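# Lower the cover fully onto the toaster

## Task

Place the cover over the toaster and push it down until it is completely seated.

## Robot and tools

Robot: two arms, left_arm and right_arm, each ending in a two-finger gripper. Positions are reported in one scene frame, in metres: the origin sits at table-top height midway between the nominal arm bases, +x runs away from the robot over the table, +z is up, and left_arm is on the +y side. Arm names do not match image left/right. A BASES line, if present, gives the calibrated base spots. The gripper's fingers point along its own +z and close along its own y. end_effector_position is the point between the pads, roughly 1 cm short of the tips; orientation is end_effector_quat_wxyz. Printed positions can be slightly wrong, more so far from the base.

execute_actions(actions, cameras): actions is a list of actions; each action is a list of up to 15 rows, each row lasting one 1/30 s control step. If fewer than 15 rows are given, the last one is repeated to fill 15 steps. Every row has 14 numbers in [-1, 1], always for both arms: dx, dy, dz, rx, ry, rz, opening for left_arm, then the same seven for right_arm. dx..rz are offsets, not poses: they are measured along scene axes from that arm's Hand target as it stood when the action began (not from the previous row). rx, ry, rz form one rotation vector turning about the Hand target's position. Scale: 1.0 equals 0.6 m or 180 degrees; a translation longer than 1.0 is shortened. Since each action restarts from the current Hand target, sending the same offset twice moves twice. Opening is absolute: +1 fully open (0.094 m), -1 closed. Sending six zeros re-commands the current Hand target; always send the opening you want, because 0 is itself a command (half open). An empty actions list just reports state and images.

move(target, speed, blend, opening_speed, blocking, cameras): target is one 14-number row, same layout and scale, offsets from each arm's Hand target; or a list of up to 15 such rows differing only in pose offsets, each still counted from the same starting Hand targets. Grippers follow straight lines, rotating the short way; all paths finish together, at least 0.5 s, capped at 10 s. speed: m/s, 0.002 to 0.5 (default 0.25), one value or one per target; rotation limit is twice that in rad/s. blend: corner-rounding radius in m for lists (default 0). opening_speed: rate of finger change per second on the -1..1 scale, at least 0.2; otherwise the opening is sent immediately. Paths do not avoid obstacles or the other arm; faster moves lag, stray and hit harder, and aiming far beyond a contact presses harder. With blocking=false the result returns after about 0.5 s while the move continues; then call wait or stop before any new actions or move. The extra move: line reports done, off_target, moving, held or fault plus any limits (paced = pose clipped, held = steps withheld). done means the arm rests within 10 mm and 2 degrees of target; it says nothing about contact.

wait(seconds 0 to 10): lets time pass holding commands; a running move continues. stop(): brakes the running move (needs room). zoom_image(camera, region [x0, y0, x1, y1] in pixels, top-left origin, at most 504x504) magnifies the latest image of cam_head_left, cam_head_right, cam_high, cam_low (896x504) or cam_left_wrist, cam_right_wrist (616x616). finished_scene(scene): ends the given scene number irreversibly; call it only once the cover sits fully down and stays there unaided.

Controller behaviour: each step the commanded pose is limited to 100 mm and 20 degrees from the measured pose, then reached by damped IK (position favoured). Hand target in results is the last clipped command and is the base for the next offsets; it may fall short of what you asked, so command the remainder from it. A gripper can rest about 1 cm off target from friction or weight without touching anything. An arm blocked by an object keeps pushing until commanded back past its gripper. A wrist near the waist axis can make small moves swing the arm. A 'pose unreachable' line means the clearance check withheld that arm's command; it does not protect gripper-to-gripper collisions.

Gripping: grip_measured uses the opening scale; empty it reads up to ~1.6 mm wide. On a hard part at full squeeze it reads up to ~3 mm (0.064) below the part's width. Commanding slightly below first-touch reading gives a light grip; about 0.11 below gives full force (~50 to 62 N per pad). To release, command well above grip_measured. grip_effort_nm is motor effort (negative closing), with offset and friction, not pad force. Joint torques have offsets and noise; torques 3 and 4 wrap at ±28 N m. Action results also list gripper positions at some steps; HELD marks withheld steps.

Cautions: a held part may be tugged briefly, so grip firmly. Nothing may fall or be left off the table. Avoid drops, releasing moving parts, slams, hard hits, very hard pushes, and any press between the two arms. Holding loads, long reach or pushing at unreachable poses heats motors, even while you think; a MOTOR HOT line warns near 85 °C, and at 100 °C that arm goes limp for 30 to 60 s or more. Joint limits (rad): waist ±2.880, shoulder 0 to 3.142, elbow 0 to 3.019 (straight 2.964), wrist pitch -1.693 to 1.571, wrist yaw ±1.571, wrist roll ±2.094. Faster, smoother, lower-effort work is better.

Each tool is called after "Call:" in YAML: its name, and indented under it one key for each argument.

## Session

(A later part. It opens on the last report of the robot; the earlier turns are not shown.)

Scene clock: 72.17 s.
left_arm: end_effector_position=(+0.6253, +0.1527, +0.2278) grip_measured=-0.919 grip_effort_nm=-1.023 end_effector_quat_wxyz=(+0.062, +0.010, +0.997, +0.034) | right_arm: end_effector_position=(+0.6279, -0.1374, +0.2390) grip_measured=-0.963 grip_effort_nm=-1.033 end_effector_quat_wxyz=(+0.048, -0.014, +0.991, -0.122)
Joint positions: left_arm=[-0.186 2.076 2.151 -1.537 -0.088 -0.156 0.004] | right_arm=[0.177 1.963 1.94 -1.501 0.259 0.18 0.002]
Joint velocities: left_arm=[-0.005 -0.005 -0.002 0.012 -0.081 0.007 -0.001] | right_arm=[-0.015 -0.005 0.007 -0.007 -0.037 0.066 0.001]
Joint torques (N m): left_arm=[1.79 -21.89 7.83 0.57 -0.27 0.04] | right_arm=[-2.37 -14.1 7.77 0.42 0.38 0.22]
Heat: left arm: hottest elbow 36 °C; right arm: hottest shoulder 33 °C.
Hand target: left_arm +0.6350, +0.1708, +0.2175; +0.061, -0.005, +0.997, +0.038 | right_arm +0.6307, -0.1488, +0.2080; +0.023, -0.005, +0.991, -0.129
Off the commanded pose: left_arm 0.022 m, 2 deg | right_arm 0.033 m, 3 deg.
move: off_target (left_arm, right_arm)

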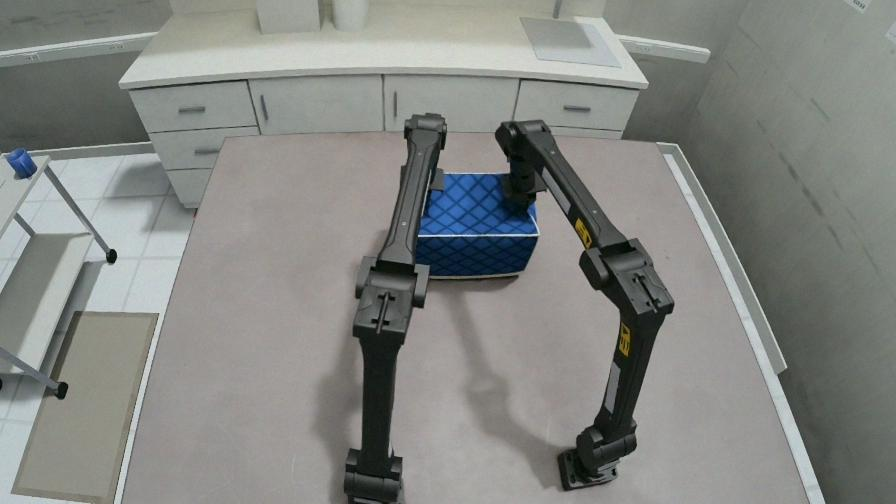

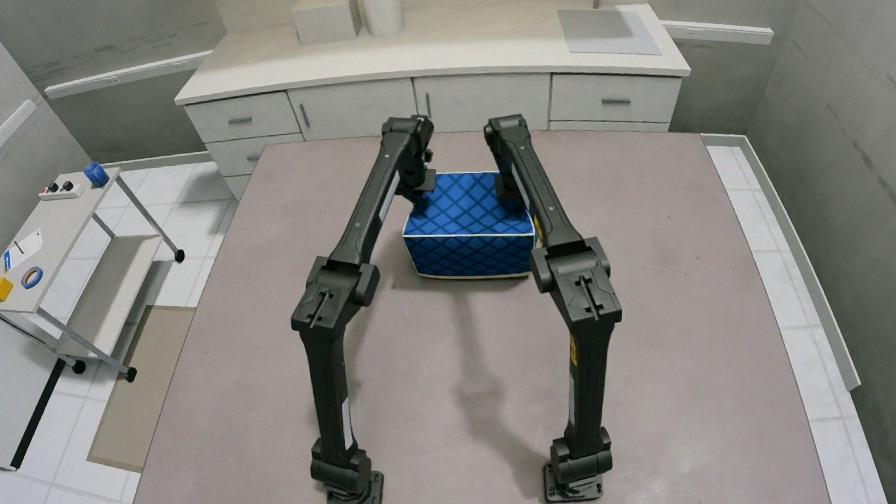

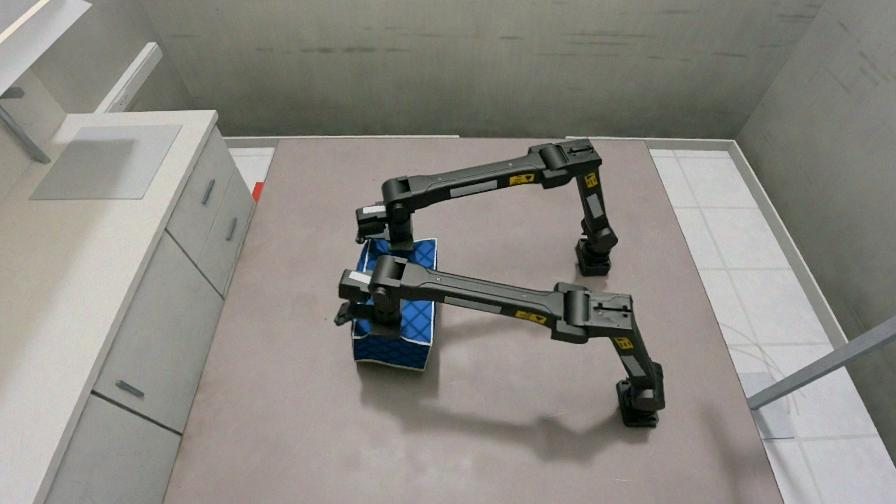

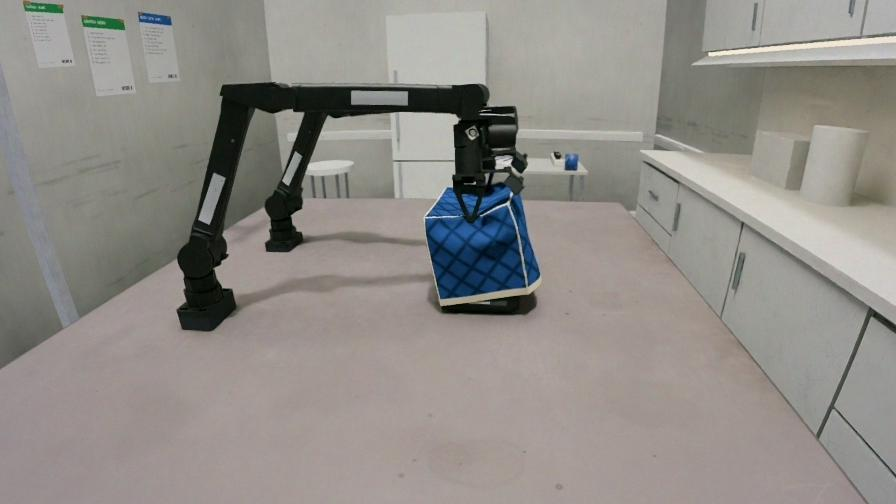

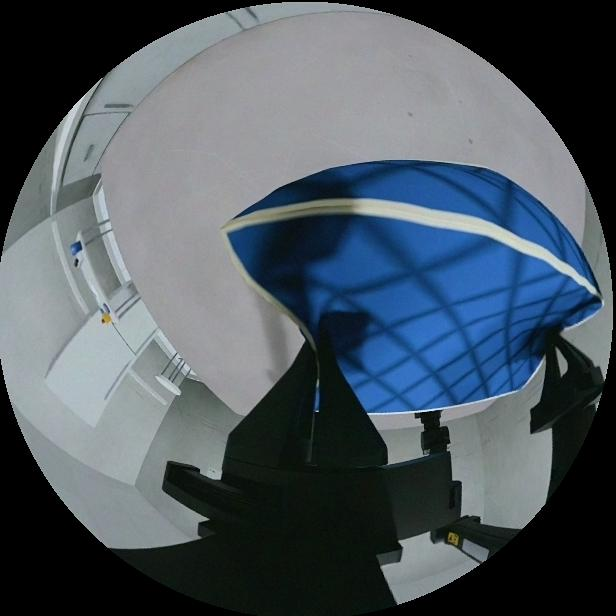

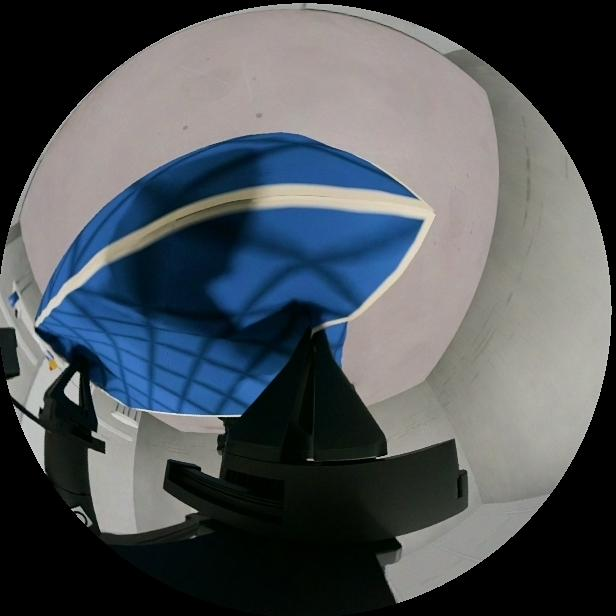

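Call:
move:
  target: [-0.01,0,-0.06,0,0,0,-1,-0.01,0,-0.06,0,0,0,-1]
  speed: 0.1
  cameras: []

Call:
move:
  target: [-0.01,-0.02,0.05,0,0,0,0,0,0.01,0.07,0,0,0,0]
  speed: 0.1
  opening_speed: 1
  cameras: []

Call:
move:
  target: [0,0,0.2,0,0,0,0.2,0,0,0.2,0,0,0,0.2]
  speed: 0.15

Call:
zoom_image:
  camera: "cam_low"
  region: [390, 60, 580, 340]

Call:
zoom_image:
  camera: "cam_head_right"
  region: [380, 130, 580, 300]

Scene clock: 78.80 s.
left_arm: end_effector_position=(+0.6267, +0.1527, +0.2101) grip_measured=-0.922 grip_effort_nm=-1.033 end_effector_quat_wxyz=(+0.080, +0.008, +0.996, +0.030) | right_arm: end_effector_position=(+0.6277, -0.1377, +0.2328) grip_measured=-0.963 grip_effort_nm=-1.038 end_effector_quat_wxyz=(+0.073, -0.010, +0.990, -0.117)
Joint positions: left_arm=[-0.185 2.045 2.053 -1.43 -0.087 -0.156 0.004] | right_arm=[0.177 1.927 1.866 -1.411 0.26 0.18 0.002]
Joint velocities: left_arm=[-0.005 -0.005 -0.007 0.002 0.037 -0.066 0] | right_arm=[-0.005 -0.015 0.017 -0.007 -0.007 -0.022 0]
Joint torques (N m): left_arm=[1.9 -20.95 5.65 0.61 -0.3 0.03] | right_arm=[-2.26 -11.81 4.89 0.65 0.33 0.24]
Heat: left arm: hottest elbow 36 °C; right arm: hottest shoulder 33 °C.
Hand target: left_arm +0.6289, +0.1714, +0.1815; +0.061, -0.005, +0.997, +0.038 | right_arm +0.6241, -0.1489, +0.1720; +0.023, -0.005, +0.991, -0.129
Off the commanded pose: left_arm 0.034 m, 3 deg | right_arm 0.062 m, 6 deg.
move: off_target (left_arm, right_arm)
No camera images: "cameras" was empty.

Scene clock: 80.20 s.
left_arm: end_effector_position=(+0.6159, +0.1624, +0.2086) grip_measured=-0.003 grip_effort_nm=0.139 end_effector_quat_wxyz=(+0.058, -0.001, +0.997, +0.042) | right_arm: end_effector_position=(+0.6124, -0.1438, +0.2357) grip_measured=-0.003 grip_effort_nm=0.129 end_effector_quat_wxyz=(+0.037, -0.012, +0.991, -0.128)
Joint positions: left_arm=[-0.177 2.045 2.051 -1.478 -0.102 -0.169 0.047] | right_arm=[0.174 1.932 1.883 -1.498 0.267 0.184 0.047]
Joint velocities: left_arm=[0.005 -0.015 0.002 0.017 0.022 0.037 0] | right_arm=[0.005 0.015 -0.007 -0.027 -0.037 0.022 0]
Joint torques (N m): left_arm=[-0.32 -22.18 9.83 -0.13 0.16 -0.06] | right_arm=[-1.32 -12.4 11.93 0.06 0.08 0.31]
Heat: left arm: hottest elbow 36 °C; right arm: hottest shoulder 33 °C.
Hand target: left_arm +0.6227, +0.1590, +0.2114; +0.061, -0.005, +0.997, +0.038 | right_arm +0.6247, -0.1428, +0.2141; +0.023, -0.005, +0.991, -0.129
Off the commanded pose: left_arm 0.008 m, 1 deg | right_arm 0.025 m, 2 deg.
move: off_target (right_arm)
No camera images: "cameras" was empty.

Scene clock: 81.50 s.
left_arm: end_effector_position=(+0.6180, +0.1639, +0.3120) grip_measured=+0.198 grip_effort_nm=0.115 end_effector_quat_wxyz=(+0.090, -0.005, +0.995, +0.035) | right_arm: end_effector_position=(+0.6196, -0.1423, +0.2985) grip_measured=+0.198 grip_effort_nm=0.110 end_effector_quat_wxyz=(+0.040, -0.012, +0.991, -0.128)
Joint positions: left_arm=[-0.174 2.045 2.32 -1.68 -0.1 -0.17 0.056] | right_arm=[0.174 1.959 2.088 -1.672 0.267 0.184 0.056]
Joint velocities: left_arm=[0.005 -0.005 0.002 -0.032 -0.066 0.007 0.001] | right_arm=[0.005 -0.015 0.012 -0.012 0.022 -0.037 0]
Joint torques (N m): left_arm=[-0.44 -23 10.76 -0.1 0 0.04] | right_arm=[-1.2 -18.2 14 -0.01 0.22 0.01]
Heat: left arm: hottest elbow 36 °C; right arm: hottest shoulder 33 °C.
Hand target: left_arm +0.6229, +0.1572, +0.3314; +0.061, -0.004, +0.997, +0.037 | right_arm +0.6266, -0.1425, +0.3344; +0.023, -0.005, +0.991, -0.128
Off the commanded pose: left_arm 0.021 m, 3 deg | right_arm 0.036 m, 2 deg.
joint sent to its limit (left arm) — joint 4 (wrist pitch), lower limit. The joint targets are off in orientation, not in position.
joint sent to its limit (right arm) — joint 4 (wrist pitch), lower limit. The joint targets are off in orientation, not in position.
move: off_target (left_arm, right_arm)

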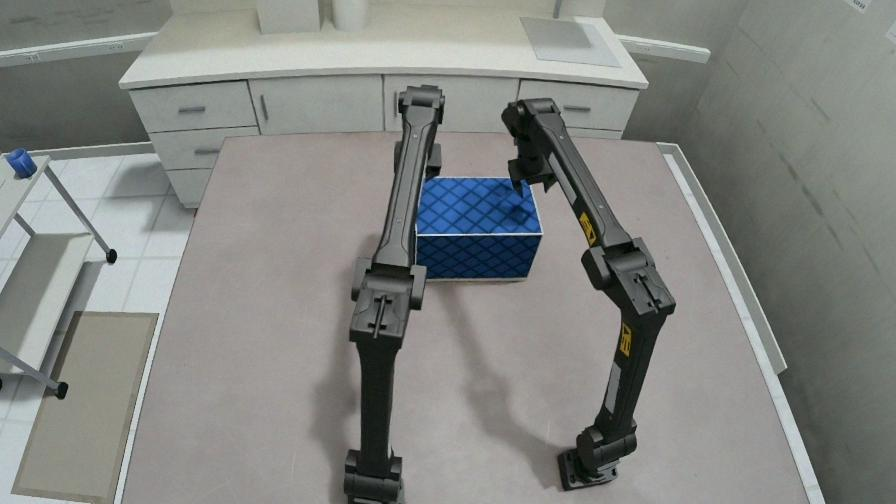

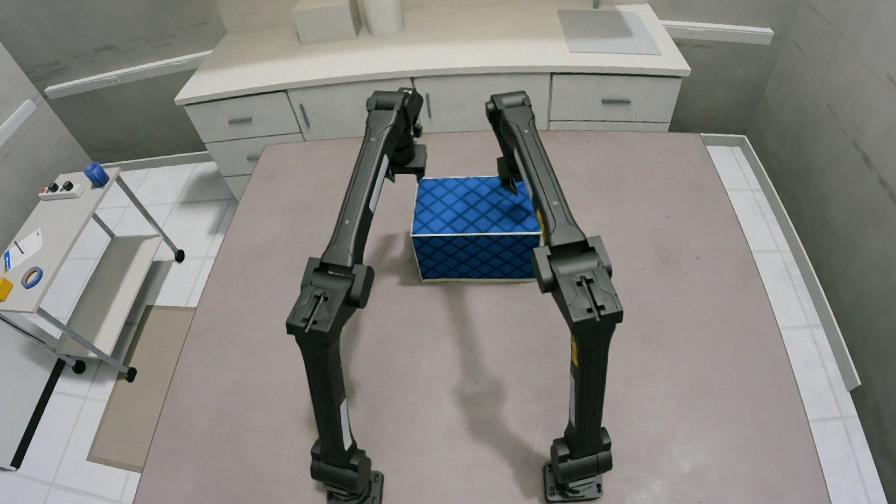

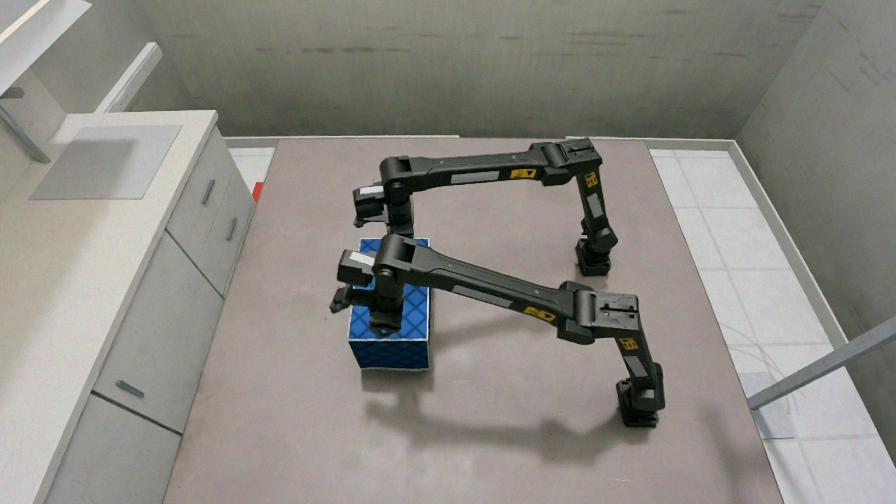

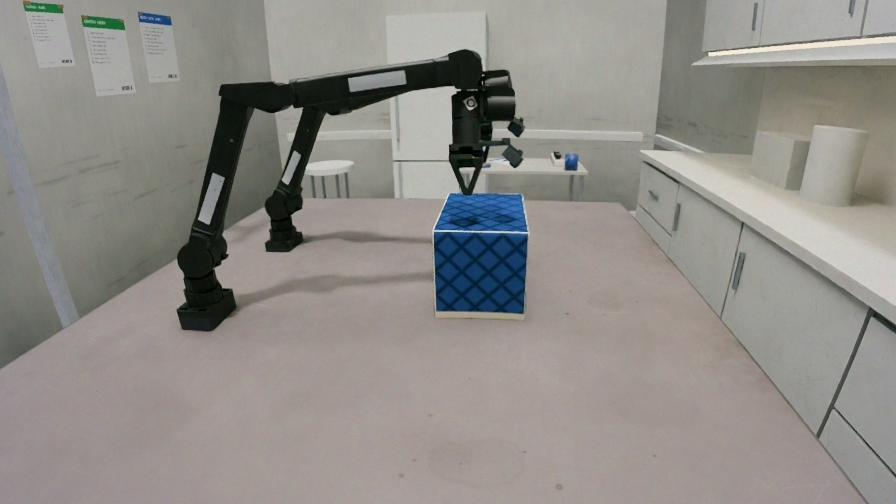

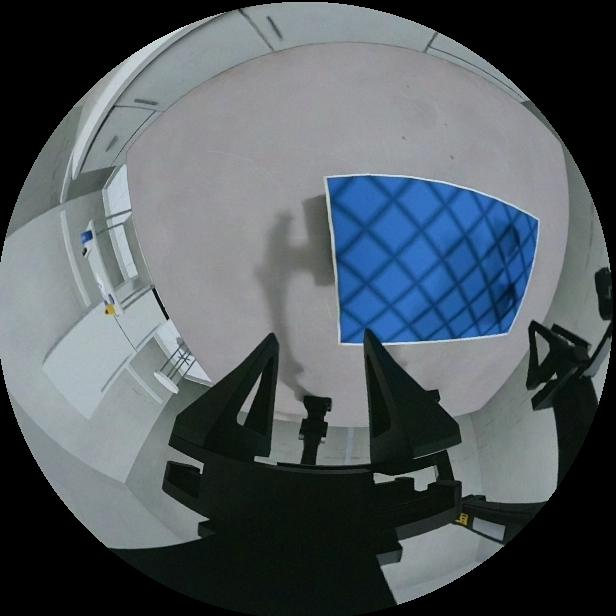

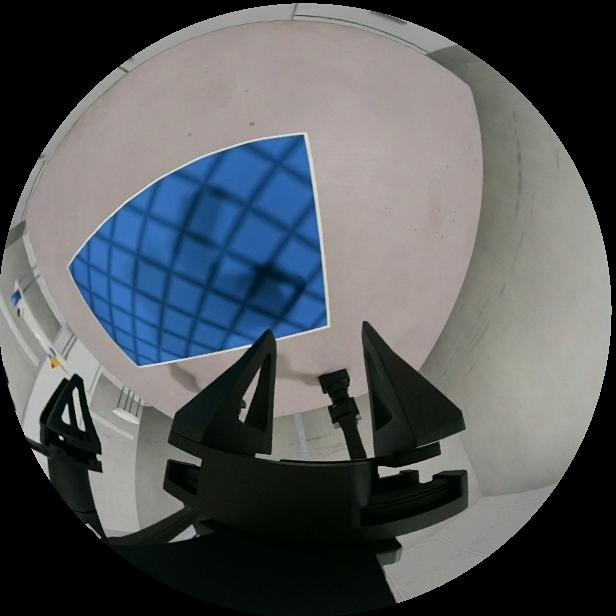

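Scaled by 1.800.

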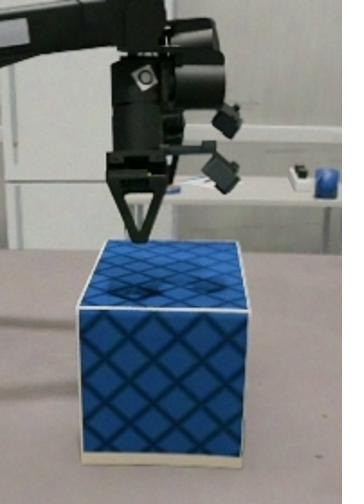

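Scaled by 2.520.

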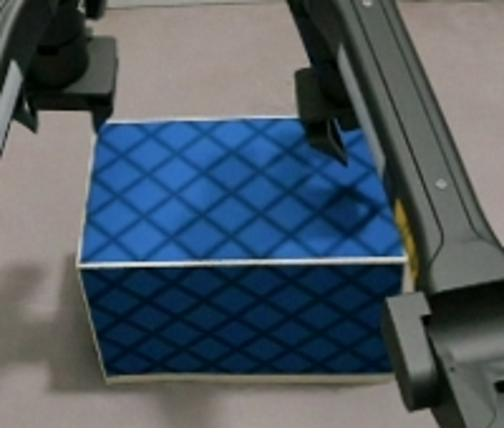

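Fully seated.

Call:
finished_scene:
  scene: 2

The scene is finished.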